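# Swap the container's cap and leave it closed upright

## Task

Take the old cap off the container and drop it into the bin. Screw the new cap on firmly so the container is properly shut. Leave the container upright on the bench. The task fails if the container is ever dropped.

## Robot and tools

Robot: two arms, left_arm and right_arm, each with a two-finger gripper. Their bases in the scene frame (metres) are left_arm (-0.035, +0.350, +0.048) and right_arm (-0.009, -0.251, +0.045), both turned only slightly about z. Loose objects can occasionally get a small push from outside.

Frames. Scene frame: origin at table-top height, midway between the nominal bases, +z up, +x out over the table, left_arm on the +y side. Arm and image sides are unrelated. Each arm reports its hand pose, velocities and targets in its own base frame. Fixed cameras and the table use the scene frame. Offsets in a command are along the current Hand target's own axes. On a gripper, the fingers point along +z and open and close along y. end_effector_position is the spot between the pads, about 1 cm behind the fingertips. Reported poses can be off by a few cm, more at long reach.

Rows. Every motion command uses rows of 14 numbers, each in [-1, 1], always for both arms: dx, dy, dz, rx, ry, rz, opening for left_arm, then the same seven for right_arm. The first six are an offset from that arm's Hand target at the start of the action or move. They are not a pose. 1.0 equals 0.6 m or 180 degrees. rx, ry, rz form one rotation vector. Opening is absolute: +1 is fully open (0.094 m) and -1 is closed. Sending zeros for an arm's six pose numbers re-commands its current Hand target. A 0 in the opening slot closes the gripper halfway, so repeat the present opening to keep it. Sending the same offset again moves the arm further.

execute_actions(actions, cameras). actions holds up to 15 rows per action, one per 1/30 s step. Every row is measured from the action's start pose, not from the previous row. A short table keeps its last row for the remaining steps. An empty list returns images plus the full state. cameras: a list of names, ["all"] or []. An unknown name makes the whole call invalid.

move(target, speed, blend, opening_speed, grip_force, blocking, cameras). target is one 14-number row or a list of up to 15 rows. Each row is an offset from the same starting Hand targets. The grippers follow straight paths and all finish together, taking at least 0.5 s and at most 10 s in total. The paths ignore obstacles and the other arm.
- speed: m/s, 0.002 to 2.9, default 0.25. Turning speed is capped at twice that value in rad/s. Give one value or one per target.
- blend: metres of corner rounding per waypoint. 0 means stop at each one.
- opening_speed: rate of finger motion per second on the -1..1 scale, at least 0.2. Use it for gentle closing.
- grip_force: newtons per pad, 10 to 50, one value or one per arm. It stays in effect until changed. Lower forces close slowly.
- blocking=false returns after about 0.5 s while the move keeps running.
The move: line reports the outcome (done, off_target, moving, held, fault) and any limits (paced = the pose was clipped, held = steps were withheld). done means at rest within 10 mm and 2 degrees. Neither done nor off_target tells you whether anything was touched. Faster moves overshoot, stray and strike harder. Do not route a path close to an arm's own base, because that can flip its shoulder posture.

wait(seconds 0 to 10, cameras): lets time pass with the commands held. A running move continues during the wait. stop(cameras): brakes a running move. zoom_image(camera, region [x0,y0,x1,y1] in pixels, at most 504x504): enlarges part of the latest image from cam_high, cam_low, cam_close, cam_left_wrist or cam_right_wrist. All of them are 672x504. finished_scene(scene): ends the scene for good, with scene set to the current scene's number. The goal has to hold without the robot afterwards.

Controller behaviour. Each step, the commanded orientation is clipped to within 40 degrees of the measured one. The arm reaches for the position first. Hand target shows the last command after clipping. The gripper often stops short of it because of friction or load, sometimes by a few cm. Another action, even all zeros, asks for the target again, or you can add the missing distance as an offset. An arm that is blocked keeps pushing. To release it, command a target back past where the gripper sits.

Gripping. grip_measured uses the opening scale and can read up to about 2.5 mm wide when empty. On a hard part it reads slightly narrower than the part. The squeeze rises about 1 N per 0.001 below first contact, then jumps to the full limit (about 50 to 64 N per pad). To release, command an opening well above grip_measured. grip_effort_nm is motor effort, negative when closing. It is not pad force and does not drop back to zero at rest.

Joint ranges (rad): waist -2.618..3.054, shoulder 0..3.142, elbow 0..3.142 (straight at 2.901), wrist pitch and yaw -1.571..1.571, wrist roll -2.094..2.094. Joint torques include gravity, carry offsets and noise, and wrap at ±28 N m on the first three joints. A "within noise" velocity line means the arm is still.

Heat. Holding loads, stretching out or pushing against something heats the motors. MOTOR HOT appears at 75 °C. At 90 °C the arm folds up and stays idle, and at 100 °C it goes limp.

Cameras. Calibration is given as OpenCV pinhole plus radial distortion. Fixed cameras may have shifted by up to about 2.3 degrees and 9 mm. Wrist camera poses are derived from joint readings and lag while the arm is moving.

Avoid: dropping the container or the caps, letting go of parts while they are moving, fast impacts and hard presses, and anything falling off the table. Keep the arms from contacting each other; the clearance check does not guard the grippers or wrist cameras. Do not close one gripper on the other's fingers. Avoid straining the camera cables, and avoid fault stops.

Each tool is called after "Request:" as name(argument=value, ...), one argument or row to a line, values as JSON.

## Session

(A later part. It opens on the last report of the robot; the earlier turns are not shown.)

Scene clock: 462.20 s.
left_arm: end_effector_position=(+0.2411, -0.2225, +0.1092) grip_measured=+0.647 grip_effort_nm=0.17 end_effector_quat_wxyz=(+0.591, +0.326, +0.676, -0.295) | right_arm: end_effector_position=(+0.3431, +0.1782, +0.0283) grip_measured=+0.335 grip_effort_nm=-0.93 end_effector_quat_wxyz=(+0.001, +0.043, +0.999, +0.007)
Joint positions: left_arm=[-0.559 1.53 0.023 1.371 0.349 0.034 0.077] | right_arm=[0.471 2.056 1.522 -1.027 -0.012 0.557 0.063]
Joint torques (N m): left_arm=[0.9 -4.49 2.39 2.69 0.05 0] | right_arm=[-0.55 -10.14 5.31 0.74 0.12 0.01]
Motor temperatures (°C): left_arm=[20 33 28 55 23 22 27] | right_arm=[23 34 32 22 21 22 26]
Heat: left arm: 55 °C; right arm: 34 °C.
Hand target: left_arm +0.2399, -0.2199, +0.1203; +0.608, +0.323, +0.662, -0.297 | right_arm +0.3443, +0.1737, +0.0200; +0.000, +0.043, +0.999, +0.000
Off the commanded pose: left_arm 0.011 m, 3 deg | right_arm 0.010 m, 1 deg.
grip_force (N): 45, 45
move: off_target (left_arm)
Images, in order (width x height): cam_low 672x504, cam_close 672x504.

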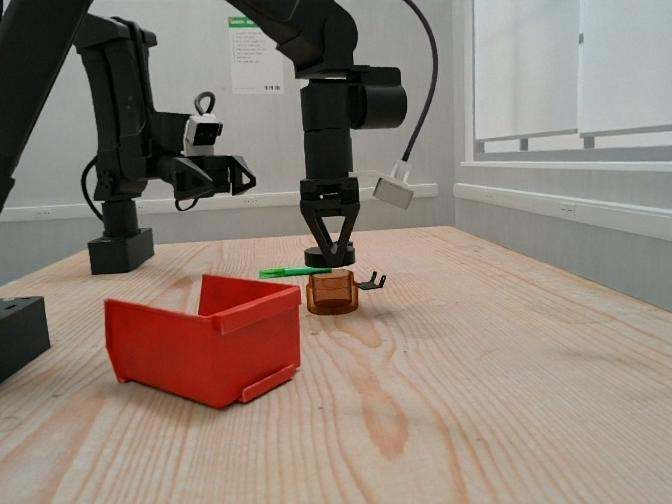

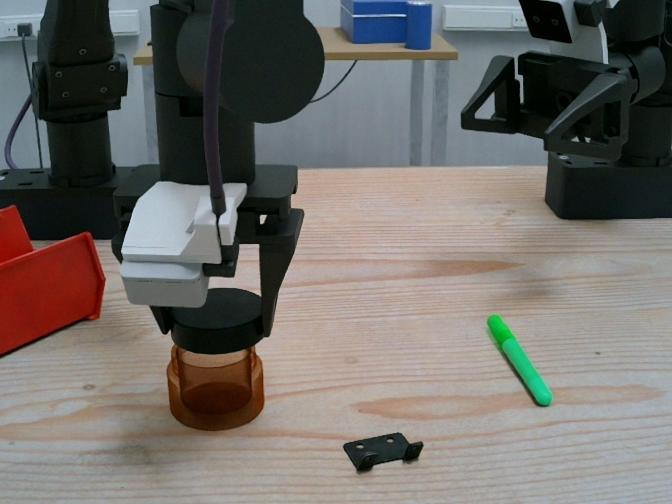

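Request:
move(
  target=[0,0,0,0,0,0,0.65,-0.0004,-0.0046,0,0,0,0,0.2],
  speed=0.1,
  cameras=["cam_low","cam_close","cam_right_wrist"],
)

Request:
zoom_image(
  camera="cam_low",
  region=[288, 232, 378, 322],
)

Request:
zoom_image(
  camera="cam_close",
  region=[160, 310, 280, 430],
)

Scene clock: 465.77 s.
left_arm: end_effector_position=(+0.2411, -0.2225, +0.1092) grip_measured=+0.647 grip_effort_nm=0.17 end_effector_quat_wxyz=(+0.591, +0.326, +0.676, -0.295) | right_arm: end_effector_position=(+0.3424, +0.1750, +0.0263) grip_measured=+0.335 grip_effort_nm=-0.93 end_effector_quat_wxyz=(-0.002, +0.043, +0.999, +0.006)
Joint positions: left_arm=[-0.559 1.53 0.023 1.371 0.349 0.034 0.077] | right_arm=[0.465 2.056 1.513 -1.025 -0.012 0.55 0.063]
Joint torques (N m): left_arm=[0.73 -4.6 2.28 2.7 0.04 -0.05] | right_arm=[-0.49 -10.51 5.42 0.72 0.13 0]
Heat: left arm: 54 °C; right arm: 34 °C.
Hand target: left_arm +0.2399, -0.2199, +0.1203; +0.608, +0.323, +0.662, -0.297 | right_arm +0.3443, +0.1709, +0.0199; +0.000, +0.043, +0.999, +0.000
Off the commanded pose: left_arm 0.011 m, 3 deg | right_arm 0.008 m, 1 deg.
grip_force (N): 45, 45
move: off_target (left_arm)
camera_calibration:
cam_right_wrist: T_world_to_cam=[[-0.102933, -0.994659, 0.00758299, 0.209812], [-0.919223, 0.0980336, 0.381339, 0.325852], [-0.380045, 0.0322819, -0.924404, 0.239048], [0, 0, 0, 1]] pos_world=[0.411976, 0.16903, 0.0951264]
Images, in order (width x height): cam_low 672x504, cam_close 672x504, cam_right_wrist 672x504.

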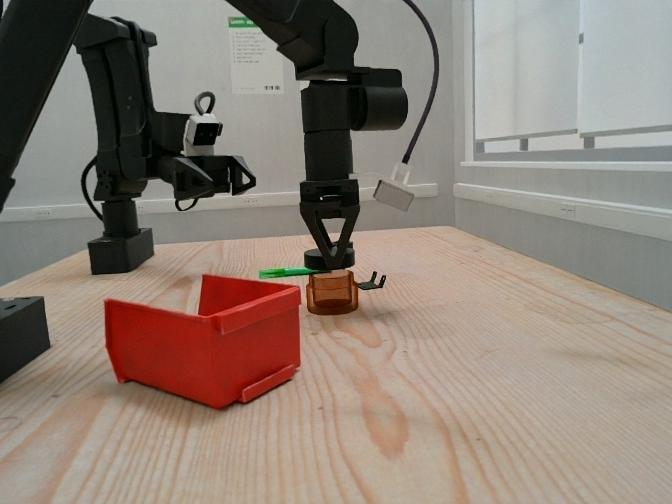

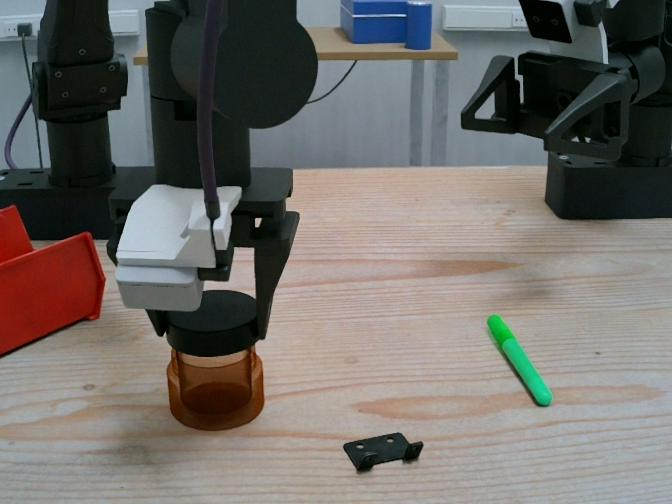

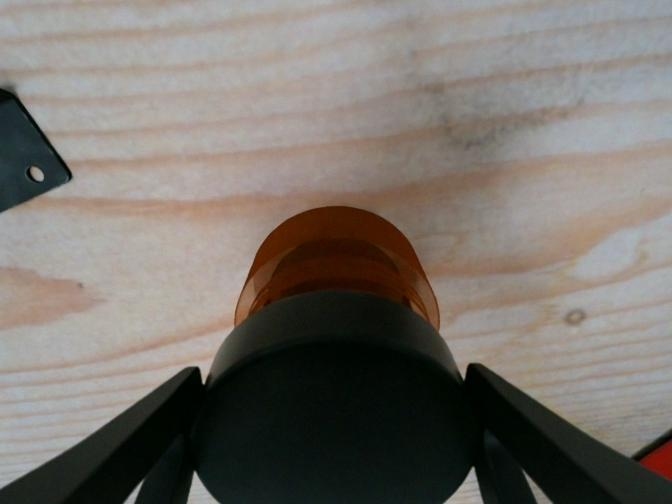

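Scaled by 5.600 from the camera's 672x504 image, which has a finer 960x720 frame.

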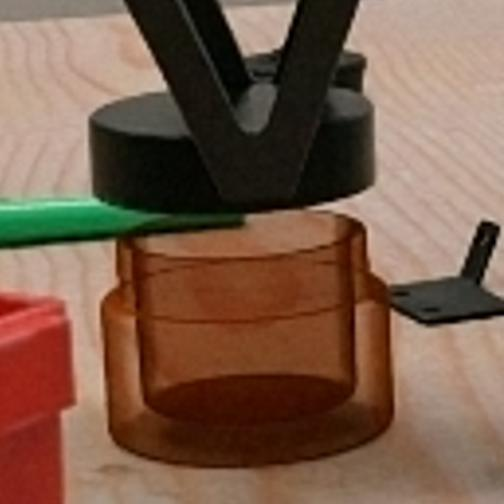

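Scaled by 4.200 from the camera's 672x504 image, which has a finer 960x720 frame.

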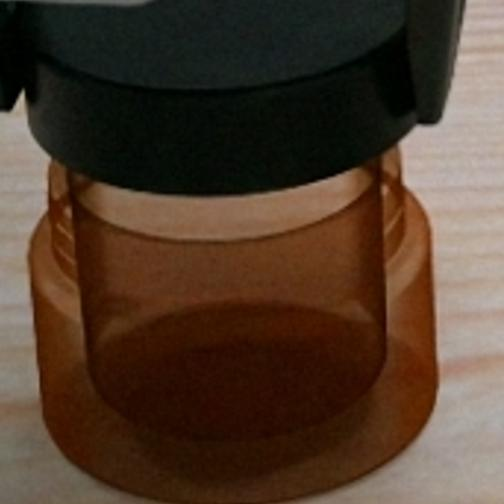

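Request:
move(
  target=[0,0,0,0,0,0,0.65,-0.002,0.0002,0.0183,0,0,0,0.2],
  speed=0.06,
  cameras=["cam_low","cam_close"],
)

Request:
zoom_image(
  camera="cam_low",
  region=[288, 232, 378, 322],
)

Request:
zoom_image(
  camera="cam_close",
  region=[160, 310, 280, 430],
)

Scene clock: 468.40 s.
left_arm: end_effector_position=(+0.2411, -0.2225, +0.1092) grip_measured=+0.647 grip_effort_nm=0.17 end_effector_quat_wxyz=(+0.591, +0.326, +0.676, -0.295) | right_arm: end_effector_position=(+0.3441, +0.1759, +0.0191) grip_measured=+0.335 grip_effort_nm=-0.93 end_effector_quat_wxyz=(+0.003, +0.042, +0.999, +0.008)
Joint positions: left_arm=[-0.559 1.53 0.023 1.371 0.349 0.034 0.077] | right_arm=[0.465 2.063 1.494 -0.989 -0.012 0.548 0.063]
Joint torques (N m): left_arm=[0.62 -4.57 2.13 2.72 0.04 -0.02] | right_arm=[-0.64 -9.63 5.45 0.75 0.12 0]
Heat: left arm: 54 °C; right arm: 34 °C.
Hand target: left_arm +0.2399, -0.2199, +0.1203; +0.608, +0.323, +0.662, -0.297 | right_arm +0.3455, +0.1709, +0.0090; +0.000, +0.043, +0.999, +0.000
Off the commanded pose: left_arm 0.011 m, 3 deg | right_arm 0.011 m, 1 deg.
grip_force (N): 45, 45
move: off_target (left_arm, right_arm)
Images, in order (width x height): cam_low 672x504, cam_close 672x504.

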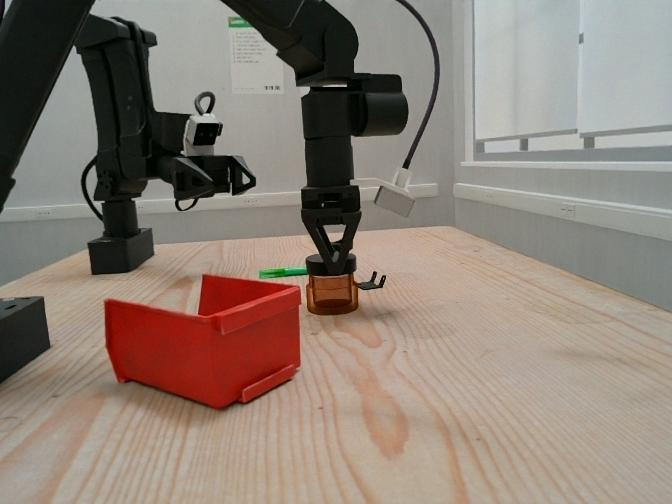

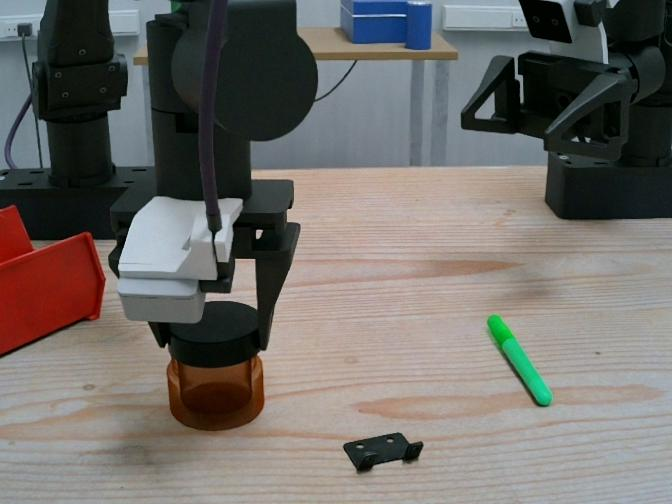

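Scaled by 5.600 from the camera's 672x504 image, which has a finer 960x720 frame.

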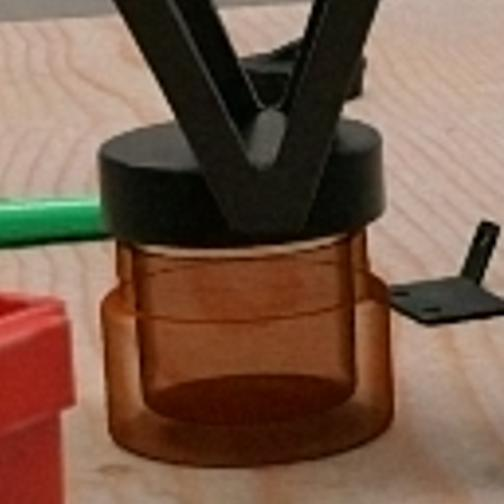

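Scaled by 4.200 from the camera's 672x504 image, which has a finer 960x720 frame.

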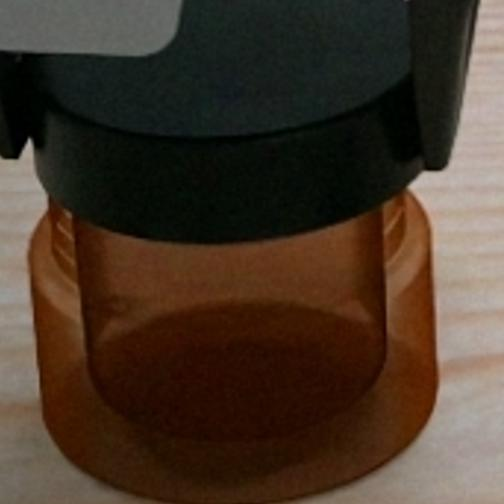

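Request:
move(
  target=[0,0,0,0,0,0,0.65,0.0005,0,0.0183,0,0,0,0.2],
  speed=0.06,
  cameras=["cam_low","cam_close"],
)

Request:
zoom_image(
  camera="cam_low",
  region=[288, 232, 378, 322],
)

Request:
zoom_image(
  camera="cam_close",
  region=[160, 310, 280, 430],
)

Scene clock: 470.30 s.
left_arm: end_effector_position=(+0.2411, -0.2225, +0.1092) grip_measured=+0.647 grip_effort_nm=0.17 end_effector_quat_wxyz=(+0.591, +0.326, +0.676, -0.295) | right_arm: end_effector_position=(+0.3438, +0.1756, +0.0158) grip_measured=+0.335 grip_effort_nm=-0.93 end_effector_quat_wxyz=(+0.004, +0.042, +0.999, +0.008)
Joint positions: left_arm=[-0.559 1.53 0.023 1.371 0.349 0.034 0.077] | right_arm=[0.465 2.064 1.482 -0.974 -0.011 0.548 0.063]
Joint torques (N m): left_arm=[0.65 -4.75 2.25 2.73 0.02 0.03] | right_arm=[-0.59 -8.59 4.27 0.96 0.12 0.01]
Heat: left arm: 54 °C; right arm: 34 °C.
Hand target: left_arm +0.2399, -0.2199, +0.1203; +0.608, +0.323, +0.662, -0.297 | right_arm +0.3452, +0.1709, -0.0020; +0.000, +0.043, +0.999, +0.000
Off the commanded pose: left_arm 0.011 m, 3 deg | right_arm 0.018 m, 1 deg.
grip_force (N): 45, 45
move: off_target (left_arm, right_arm)
Images, in order (width x height): cam_low 672x504, cam_close 672x504.

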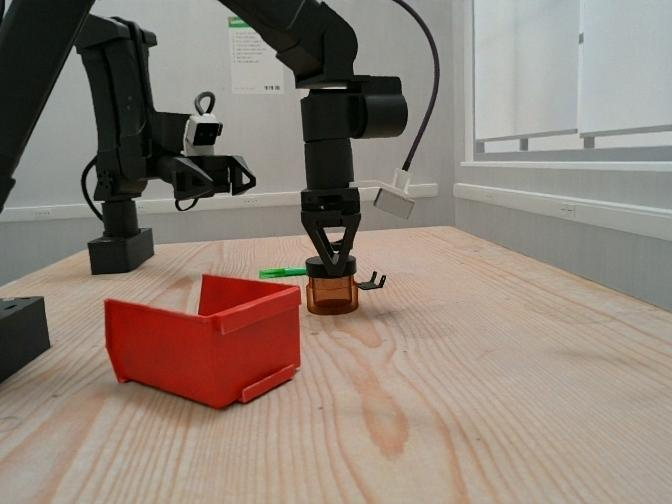

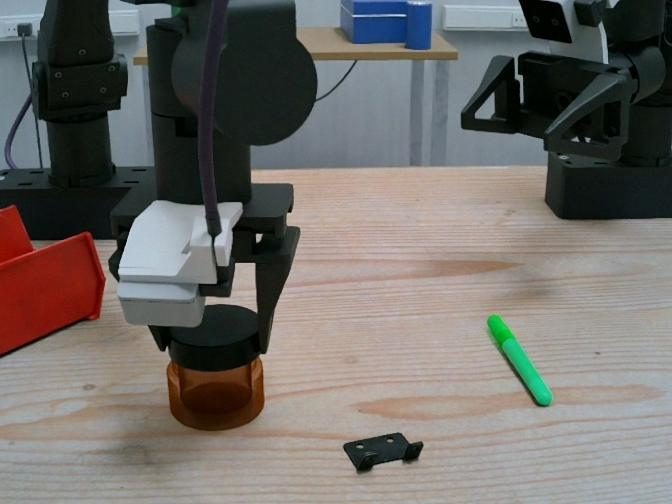

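Scaled by 5.600 from the camera's 672x504 image, which has a finer 960x720 frame.

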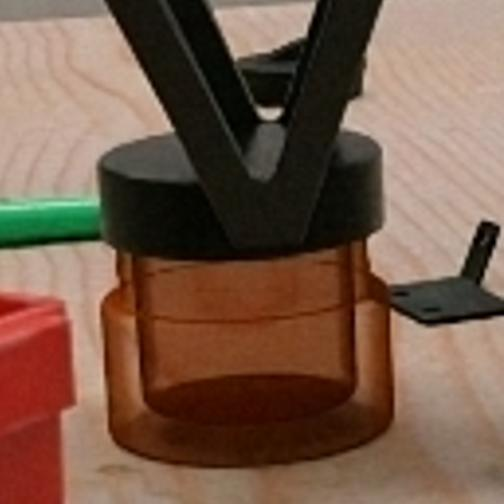

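Scaled by 4.200 from the camera's 672x504 image, which has a finer 960x720 frame.

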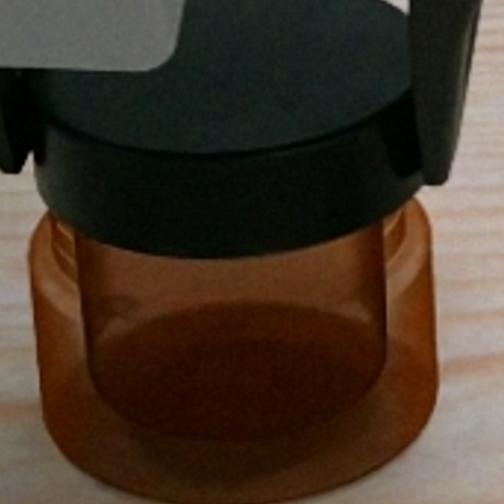

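Request:
move(
  target=[
    [0,0,0,0,0,0,0.65,0.0009,0.0163,-0.0067,0,0,0,0.2],
    [0,0,0,0,0,0,0.65,-0.0074,0.0124,-0.0067,0,0,0,0.2],
    [0,0,0,0,0,0,0.65,-0.0082,0.0033,-0.0067,0,0,0,0.2],
    [0,0,0,0,0,0,0.65,-0.0007,-0.002,-0.0067,0,0,0,0.2],
    [0,0,0,0,0,0,0.65,0.0076,0.0019,-0.0067,0,0,0,0.2],
    [0,0,0,0,0,0,0.65,0.0084,0.0111,-0.0067,0,0,0,0.2],
    [0,0,0,0,0,0,0.65,0.0009,0.0163,-0.0067,0,0,0,0.2],
    [0,0,0,0,0,0,0.65,0.0001,0.0072,-0.0067,0,0,0,0.2],
  ],
  speed=0.02,
  blend=0.002,
  cameras=["cam_low","cam_close"],
)

Request:
zoom_image(
  camera="cam_low",
  region=[288, 232, 378, 322],
)

Request:
zoom_image(
  camera="cam_close",
  region=[160, 310, 280, 430],
)

Scene clock: 475.77 s.
left_arm: end_effector_position=(+0.2411, -0.2225, +0.1092) grip_measured=+0.647 grip_effort_nm=0.17 end_effector_quat_wxyz=(+0.591, +0.326, +0.676, -0.295) | right_arm: end_effector_position=(+0.3428, +0.1772, +0.0152) grip_measured=+0.335 grip_effort_nm=-0.93 end_effector_quat_wxyz=(+0.004, +0.042, +0.999, +0.003)
Joint positions: left_arm=[-0.559 1.53 0.023 1.371 0.349 0.034 0.077] | right_arm=[0.473 2.069 1.485 -0.978 -0.002 0.558 0.063]
Joint torques (N m): left_arm=[0.8 -4.51 2.43 2.71 0.08 -0.01] | right_arm=[-0.53 -8.75 5.74 0.84 0.02 0.03]
Heat: left arm: 54 °C; right arm: 34 °C.
Hand target: left_arm +0.2399, -0.2199, +0.1203; +0.608, +0.323, +0.662, -0.297 | right_arm +0.3455, +0.1753, +0.0020; +0.000, +0.043, +0.999, +0.000
Off the commanded pose: left_arm 0.011 m, 3 deg | right_arm 0.014 m, 1 deg.
grip_force (N): 45, 45
move: off_target (left_arm, right_arm)
Images, in order (width x height): cam_low 672x504, cam_close 672x504.

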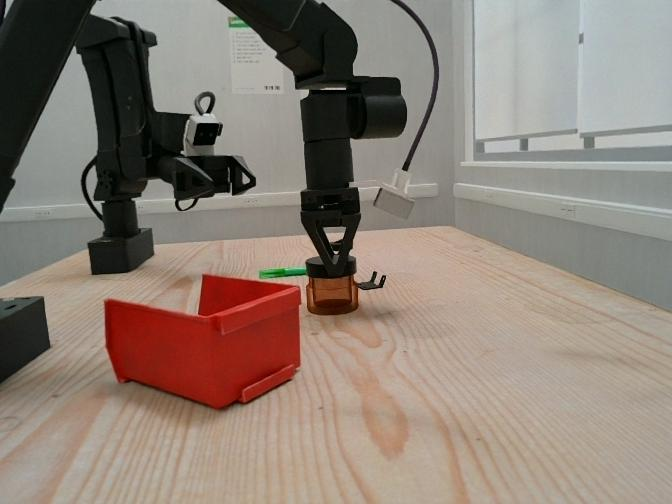

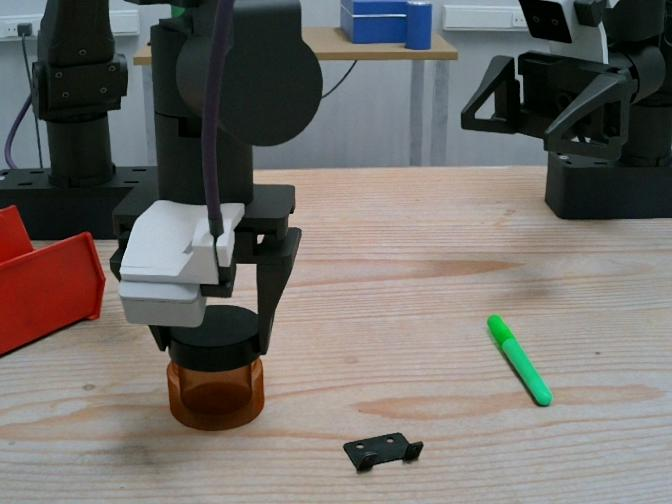

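Scaled by 5.600 from the camera's 672x504 image, which has a finer 960x720 frame.

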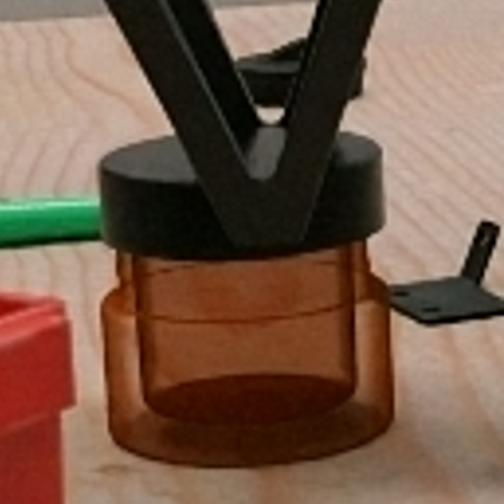

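Scaled by 4.200 from the camera's 672x504 image, which has a finer 960x720 frame.

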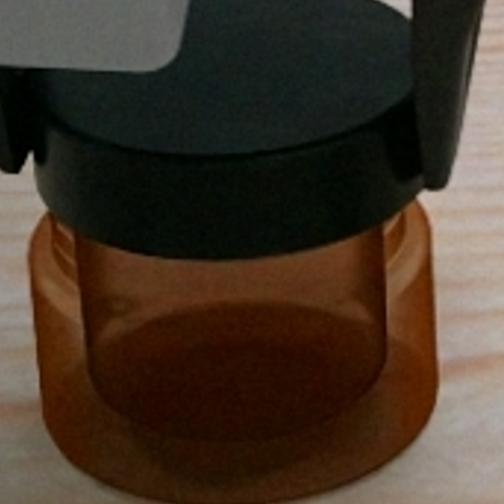

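Request:
zoom_image(
  camera="cam_low",
  region=[300, 250, 364, 290],
)

Request:
zoom_image(
  camera="cam_close",
  region=[160, 330, 272, 400],
)

Scaled by 7.875 from the camera's 672x504 image, which has a finer 960x720 frame.

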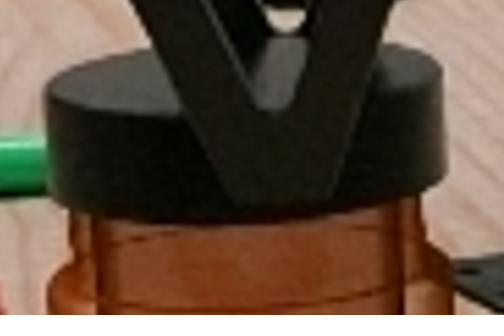

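Scaled by 4.500 from the camera's 672x504 image, which has a finer 960x720 frame.

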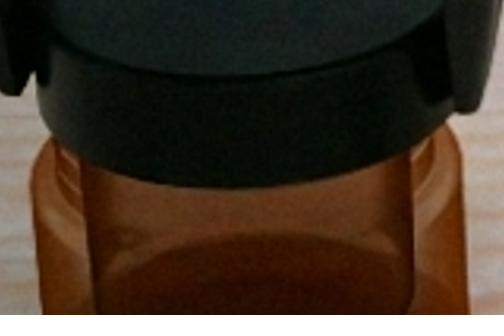

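Request:
move(
  target=[
    [0,0,0,0,0,0,0.65,-0.0011,-0.0133,0,0,0,0,0.2],
    [0,0,0,0,0,0,0.65,-0.0061,-0.0129,0,0,0,0,0.2],
    [0,0,0,0,0,0,0.65,-0.0044,0.0071,0,0,0,0,0.2],
    [0,0,0,0,0,0,0.65,0.0056,0.0062,0,0,0,0,0.2],
    [0,0,0,0,0,0,0.65,0.0038,-0.0137,0,0,0,0,0.2],
    [0,0,0,0,0,0,0.65,-0.0006,-0.0066,0,0,0,0,0.2],
  ],
  speed=0.015,
  blend=0.001,
  cameras=["cam_low","cam_close"],
)

Request:
zoom_image(
  camera="cam_low",
  region=[300, 240, 372, 320],
)

Request:
zoom_image(
  camera="cam_close",
  region=[160, 310, 280, 430],
)

Scene clock: 484.77 s.
left_arm: end_effector_position=(+0.2411, -0.2225, +0.1092) grip_measured=+0.647 grip_effort_nm=0.17 end_effector_quat_wxyz=(+0.591, +0.326, +0.676, -0.295) | right_arm: end_effector_position=(+0.3437, +0.1753, +0.0151) grip_measured=+0.335 grip_effort_nm=-0.93 end_effector_quat_wxyz=(+0.003, +0.042, +0.999, +0.004)
Joint positions: left_arm=[-0.559 1.53 0.023 1.371 0.349 0.034 0.077] | right_arm=[0.467 2.069 1.485 -0.977 -0.005 0.55 0.063]
Joint torques (N m): left_arm=[0.7 -4.71 2.3 2.66 0.08 -0.01] | right_arm=[-0.76 -9.25 4.98 0.85 0.06 0]
Heat: left arm: 54 °C; right arm: 34 °C.
Hand target: left_arm +0.2399, -0.2199, +0.1203; +0.608, +0.323, +0.662, -0.297 | right_arm +0.3455, +0.1713, +0.0020; +0.000, +0.043, +0.999, +0.000
Off the commanded pose: left_arm 0.011 m, 3 deg | right_arm 0.014 m, 1 deg.
grip_force (N): 45, 45
move: off_target (left_arm, right_arm)
Images, in order (width x height): cam_low 672x504, cam_close 672x504.

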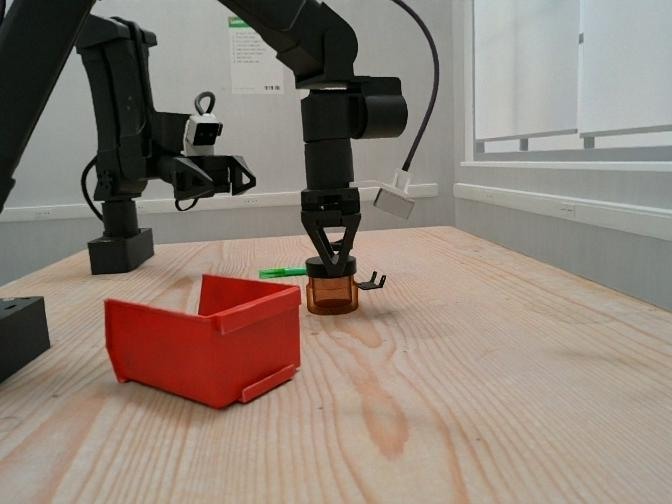

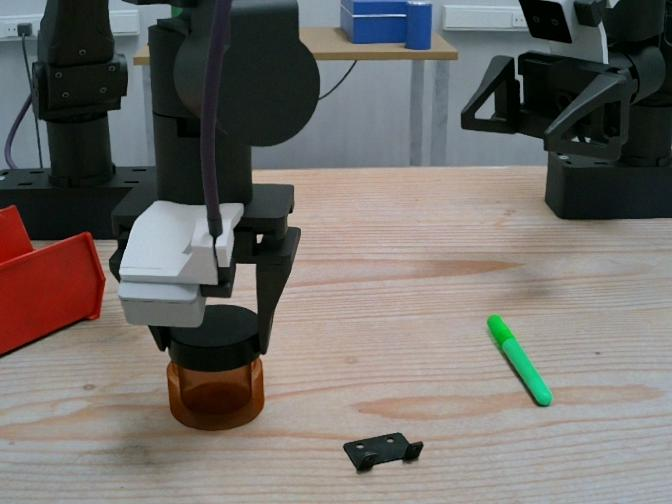

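Scaled by 6.300 from the camera's 672x504 image, which has a finer 960x720 frame.

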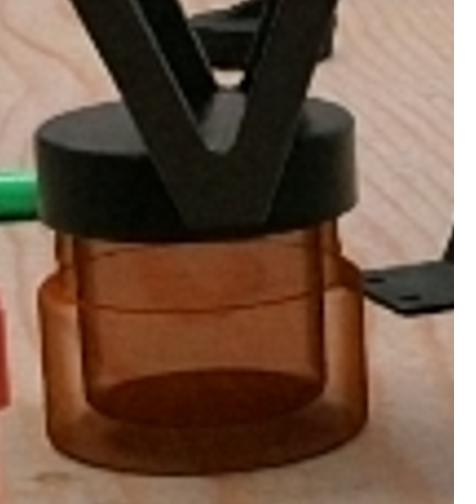

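Scaled by 4.200 from the camera's 672x504 image, which has a finer 960x720 frame.

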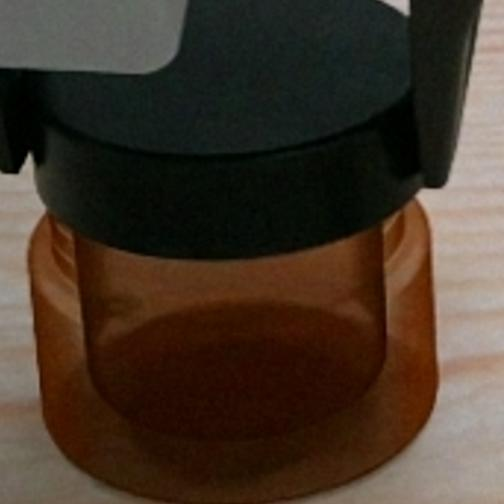

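Request:
move(
  target=[0,0,0,0,0,0,0.65,-0.0006,-0.0083,0,0,0,0,0.2],
  speed=0.02,
  cameras=["cam_low","cam_close"],
)

Request:
zoom_image(
  camera="cam_close",
  region=[160, 310, 280, 430],
)

Scene clock: 487.33 s.
left_arm: end_effector_position=(+0.2411, -0.2225, +0.1092) grip_measured=+0.647 grip_effort_nm=0.17 end_effector_quat_wxyz=(+0.591, +0.326, +0.676, -0.295) | right_arm: end_effector_position=(+0.3439, +0.1750, +0.0151) grip_measured=+0.335 grip_effort_nm=-0.93 end_effector_quat_wxyz=(+0.002, +0.040, +0.999, +0.006)
Joint positions: left_arm=[-0.559 1.53 0.023 1.371 0.349 0.034 0.077] | right_arm=[0.464 2.069 1.485 -0.977 -0.009 0.545 0.063]
Joint torques (N m): left_arm=[0.53 -4.53 2.35 2.68 0.01 -0.01] | right_arm=[-1.5 -9.91 3.93 0.89 0.09 -0.07]
Heat: left arm: 54 °C; right arm: 34 °C.
Hand target: left_arm +0.2399, -0.2199, +0.1203; +0.608, +0.323, +0.662, -0.297 | right_arm +0.3454, +0.1663, +0.0020; +0.000, +0.044, +0.999, +0.000
Off the commanded pose: left_arm 0.011 m, 3 deg | right_arm 0.016 m, 1 deg.
grip_force (N): 45, 45
move: off_target (left_arm, right_arm)
Images, in order (width x height): cam_low 672x504, cam_close 672x504.

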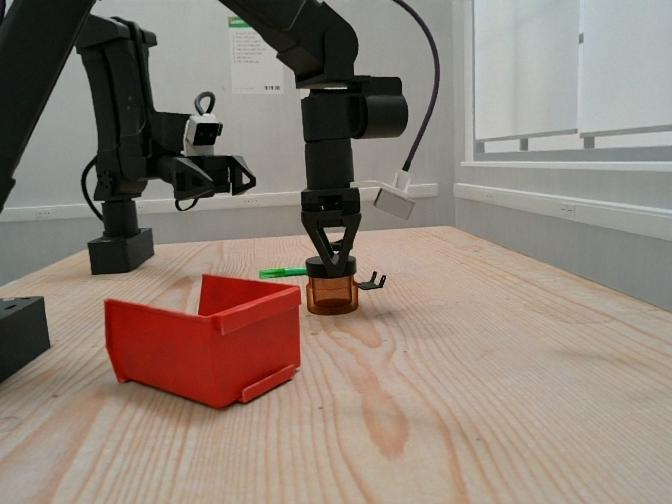

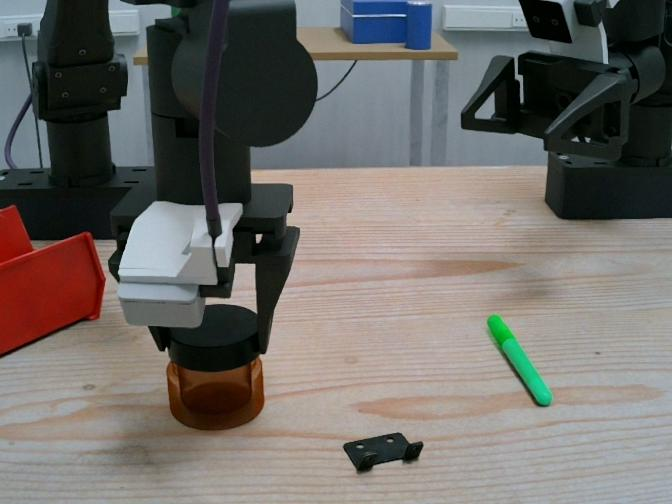

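Scaled by 4.200 from the camera's 672x504 image, which has a finer 960x720 frame.

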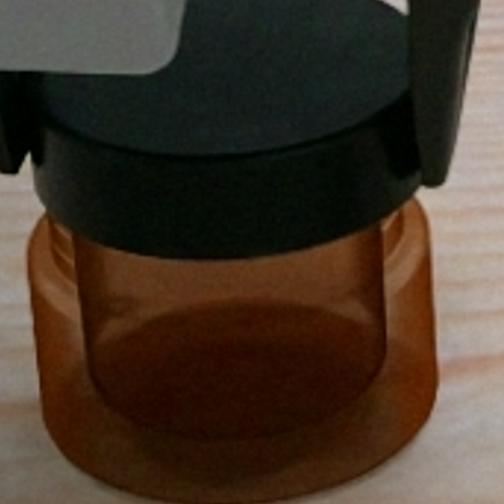

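Request:
move(
  target=[
    [0,0,0,0,0,0,0.65,0,0,0,0,0,0.06,0.2],
    [0,0,0,0,0,0,0.65,0,0,0,0,0,-0.06,0.2],
    [0,0,0,0,0,0,0.65,0,0,0,0,0,0.0,0.2],
  ],
  speed=0.1,
  blend=0.001,
  cameras=["cam_low","cam_close"],
)

Request:
zoom_image(
  camera="cam_close",
  region=[160, 310, 280, 430],
)

Scene clock: 494.47 s.
left_arm: end_effector_position=(+0.2411, -0.2225, +0.1092) grip_measured=+0.647 grip_effort_nm=0.17 end_effector_quat_wxyz=(+0.591, +0.326, +0.676, -0.295) | right_arm: end_effector_position=(+0.3423, +0.1710, +0.0107) grip_measured=+0.335 grip_effort_nm=-0.93 end_effector_quat_wxyz=(-0.002, +0.036, +0.999, +0.007)
Joint positions: left_arm=[-0.559 1.53 0.023 1.371 0.349 0.034 0.077] | right_arm=[0.454 2.069 1.468 -0.967 -0.014 0.526 0.063]
Joint torques (N m): left_arm=[0.84 -4.44 2.33 2.68 -0.01 0.02] | right_arm=[-0.66 -9.92 5.39 0.78 0.15 0.12]
Heat: left arm: 53 °C; right arm: 35 °C.
Hand target: left_arm +0.2399, -0.2199, +0.1203; +0.608, +0.323, +0.662, -0.297 | right_arm +0.3454, +0.1663, +0.0020; +0.000, +0.043, +0.999, +0.000
Off the commanded pose: left_arm 0.011 m, 3 deg | right_arm 0.010 m, 1 deg.
grip_force (N): 45, 45
move: off_target (left_arm)
Images, in order (width x height): cam_low 672x504, cam_close 672x504.

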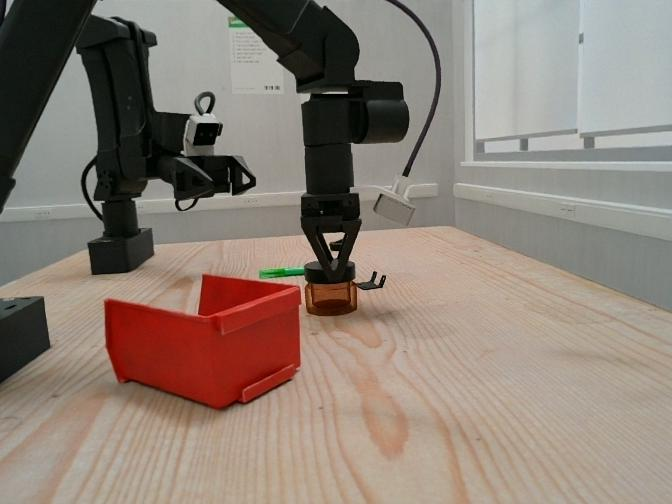

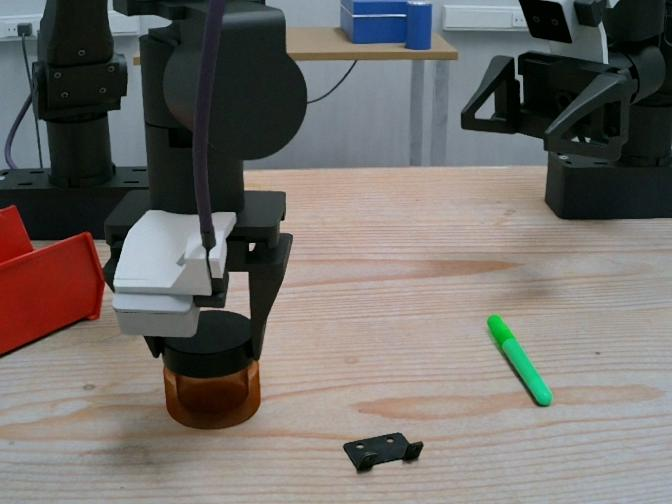

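Scaled by 4.200 from the camera's 672x504 image, which has a finer 960x720 frame.

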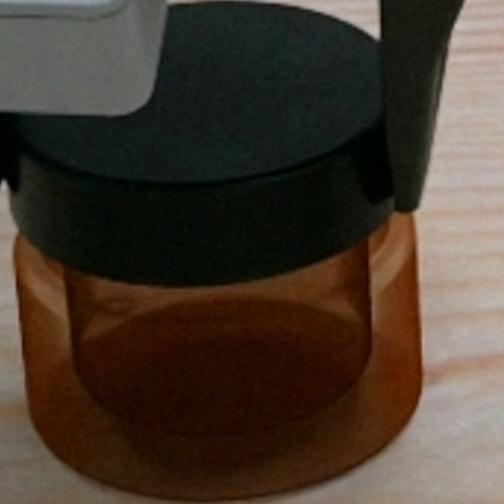

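Request:
move(
  target=[
    [0,0,0,0,0,0,0.65,0,0.0058,0.0133,0,0,0.05,0.2],
    [0,0,0,0,0,0,0.65,0,0.0058,0.0133,0,0,0,0.2],
  ],
  speed=0.1,
  blend=0.001,
  cameras=["cam_low","cam_close"],
)

Request:
zoom_image(
  camera="cam_low",
  region=[294, 240, 374, 320],
)

Request:
zoom_image(
  camera="cam_close",
  region=[160, 310, 280, 430],
)

Scene clock: 498.80 s.
left_arm: end_effector_position=(+0.2411, -0.2225, +0.1092) grip_measured=+0.647 grip_effort_nm=0.17 end_effector_quat_wxyz=(+0.591, +0.326, +0.676, -0.295) | right_arm: end_effector_position=(+0.3437, +0.1713, +0.0078) grip_measured=+0.335 grip_effort_nm=-0.93 end_effector_quat_wxyz=(-0.001, +0.047, +0.999, +0.006)
Joint positions: left_arm=[-0.559 1.53 0.023 1.371 0.349 0.034 0.077] | right_arm=[0.454 2.077 1.468 -0.958 -0.012 0.549 0.063]
Joint torques (N m): left_arm=[0.53 -4.59 2.36 2.73 -0.01 -0.06] | right_arm=[0.02 -9.13 4.82 0.92 0.13 -0.06]
Heat: left arm: 53 °C; right arm: 35 °C.
Hand target: left_arm +0.2399, -0.2199, +0.1203; +0.608, +0.323, +0.662, -0.297 | right_arm +0.3458, +0.1698, -0.0060; +0.000, +0.043, +0.999, +0.000
Off the commanded pose: left_arm 0.011 m, 3 deg | right_arm 0.014 m, 1 deg.
grip_force (N): 45, 45
move: off_target (left_arm, right_arm)
Images, in order (width x height): cam_low 672x504, cam_close 672x504.

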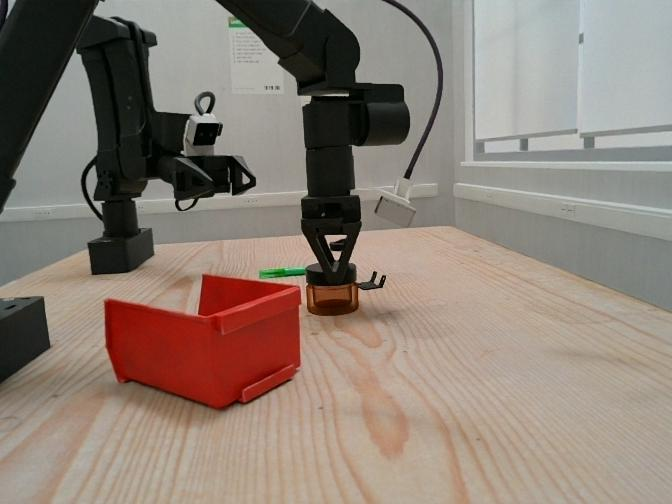

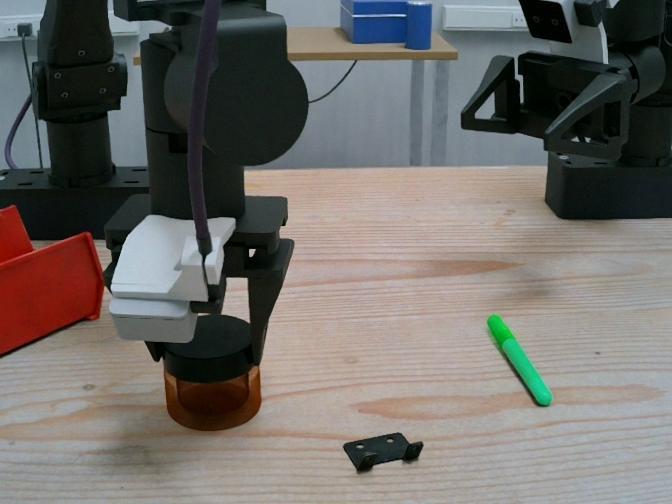

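Scaled by 6.300 from the camera's 672x504 image, which has a finer 960x720 frame.

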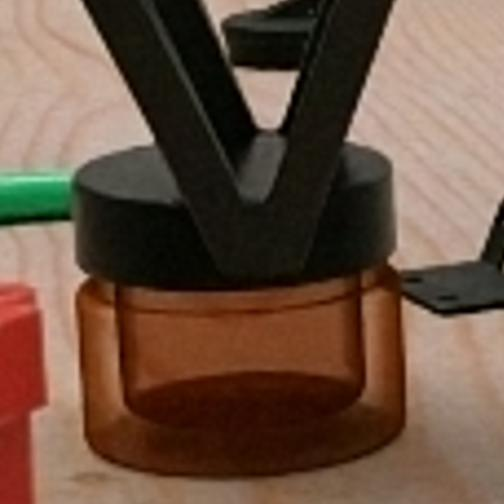

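Scaled by 4.200 from the camera's 672x504 image, which has a finer 960x720 frame.

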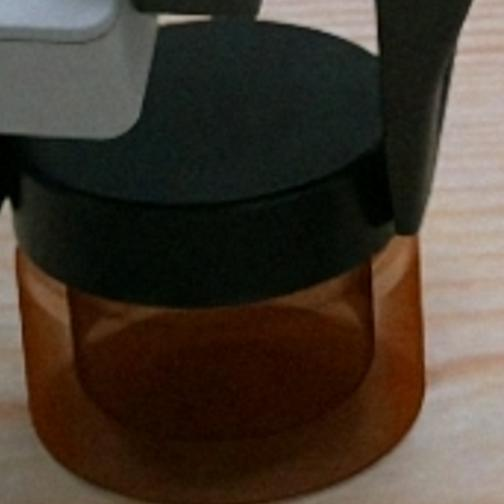

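Request:
move(
  target=[
    [0,0,0,0,0,0,0.65,0,0,0.0033,0,0,0.5,0.2],
    [0,0,0,0,0,0,0.65,0,0,0.0033,0,0,0.5,0.65],
  ],
  speed=0.3,
  opening_speed=0.7,
  cameras=["cam_low","cam_close","cam_right_wrist"],
)

Request:
zoom_image(
  camera="cam_low",
  region=[294, 240, 374, 320],
)

Request:
zoom_image(
  camera="cam_close",
  region=[160, 310, 280, 430],
)

Scene clock: 505.93 s.
left_arm: end_effector_position=(+0.2411, -0.2225, +0.1092) grip_measured=+0.647 grip_effort_nm=0.17 end_effector_quat_wxyz=(+0.591, +0.326, +0.676, -0.295) | right_arm: end_effector_position=(+0.3494, +0.1734, +0.0030) grip_measured=+0.648 grip_effort_nm=0.12 end_effector_quat_wxyz=(-0.001, +0.733, +0.680, +0.014)
Joint positions: left_arm=[-0.559 1.53 0.023 1.371 0.349 0.034 0.077] | right_arm=[0.454 2.085 1.459 -0.918 -0.009 2.101 0.077]
Joint torques (N m): left_arm=[0.53 -4.68 2.33 2.73 0.04 -0.03] | right_arm=[-0.03 -9.61 5.27 0.67 0.08 0.13]
Heat: left arm: 53 °C; right arm: 34 °C.
Hand target: left_arm +0.2399, -0.2199, +0.1203; +0.608, +0.323, +0.662, -0.297 | right_arm +0.3457, +0.1697, -0.0080; +0.000, +0.737, +0.676, +0.000
Off the commanded pose: left_arm 0.011 m, 3 deg | right_arm 0.012 m, 2 deg.
joint sent to its limit (right arm) — joint 6 (wrist roll), upper limit. The joint targets still meet the commanded pose.
grip_force (N): 45, 45
move: off_target (left_arm, right_arm); target 2's new opening was sent with right_arm's hand 0.016 m and 1 deg from that target
camera_calibration:
cam_right_wrist: T_world_to_cam=[[-0.995638, 0.0932915, 0.000950973, 0.332435], [0.0859669, 0.913412, 0.397854, -0.151383], [0.0362478, 0.396201, -0.917448, 0.0116939], [0, 0, 0, 1]] pos_world=[0.343575, 0.102628, 0.0706406]
Images, in order (width x height): cam_low 672x504, cam_close 672x504, cam_right_wrist 672x504.

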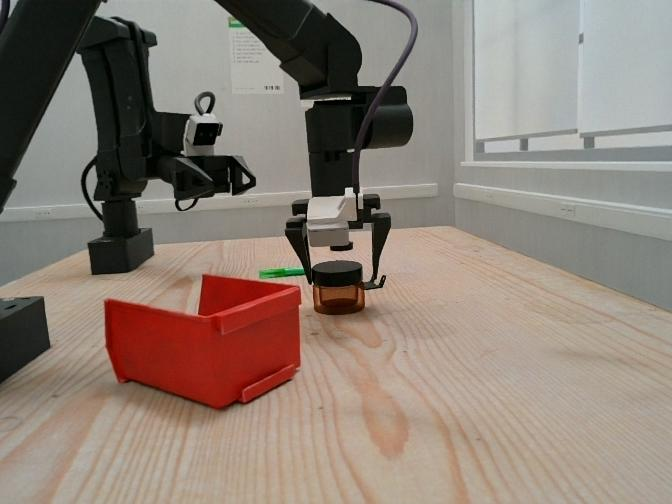

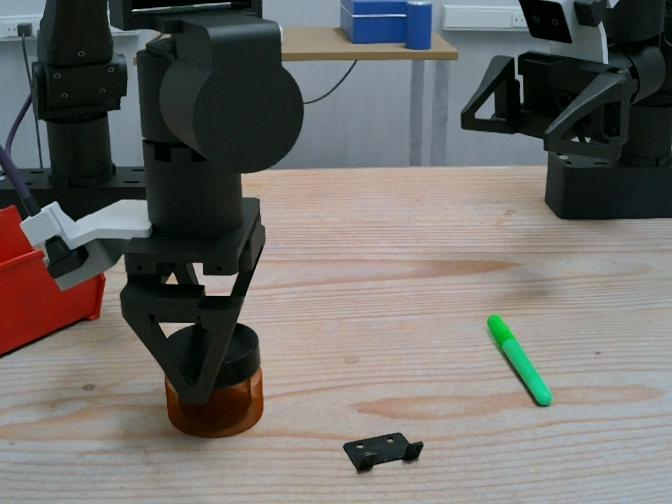

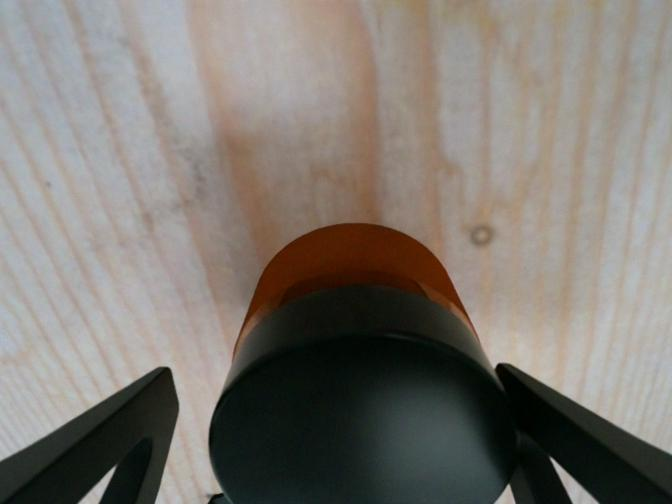

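Scaled by 6.300 from the camera's 672x504 image, which has a finer 960x720 frame.

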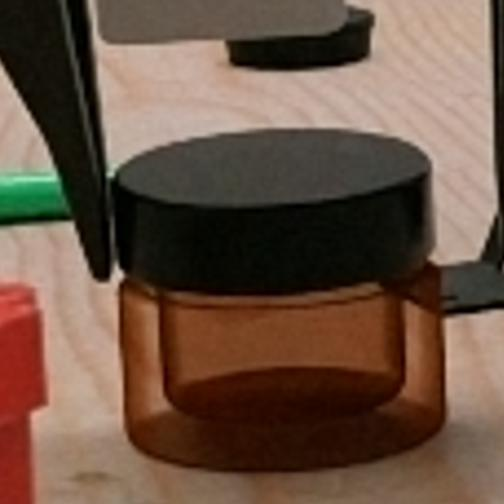

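Scaled by 4.200 from the camera's 672x504 image, which has a finer 960x720 frame.

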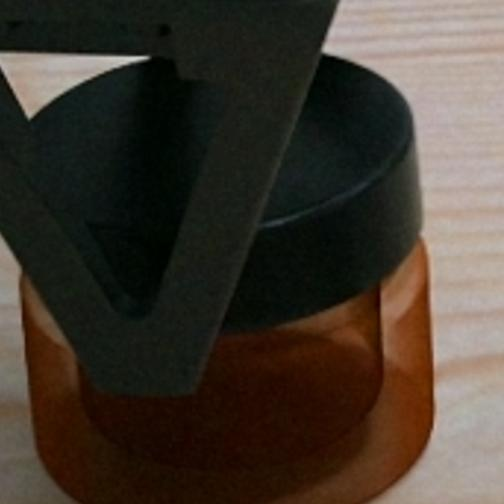

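Request:
zoom_image(
  camera="cam_close",
  region=[155, 315, 275, 445],
)

Request:
zoom_image(
  camera="cam_low",
  region=[308, 255, 372, 320],
)

Scaled by 3.877 from the camera's 672x504 image, which has a finer 960x720 frame.

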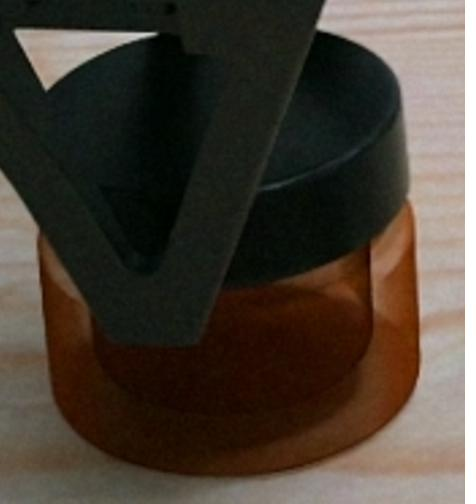

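Scaled by 7.754 from the camera's 672x504 image, which has a finer 960x720 frame.

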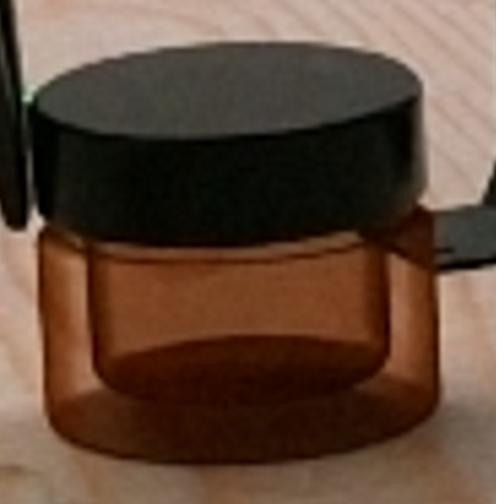

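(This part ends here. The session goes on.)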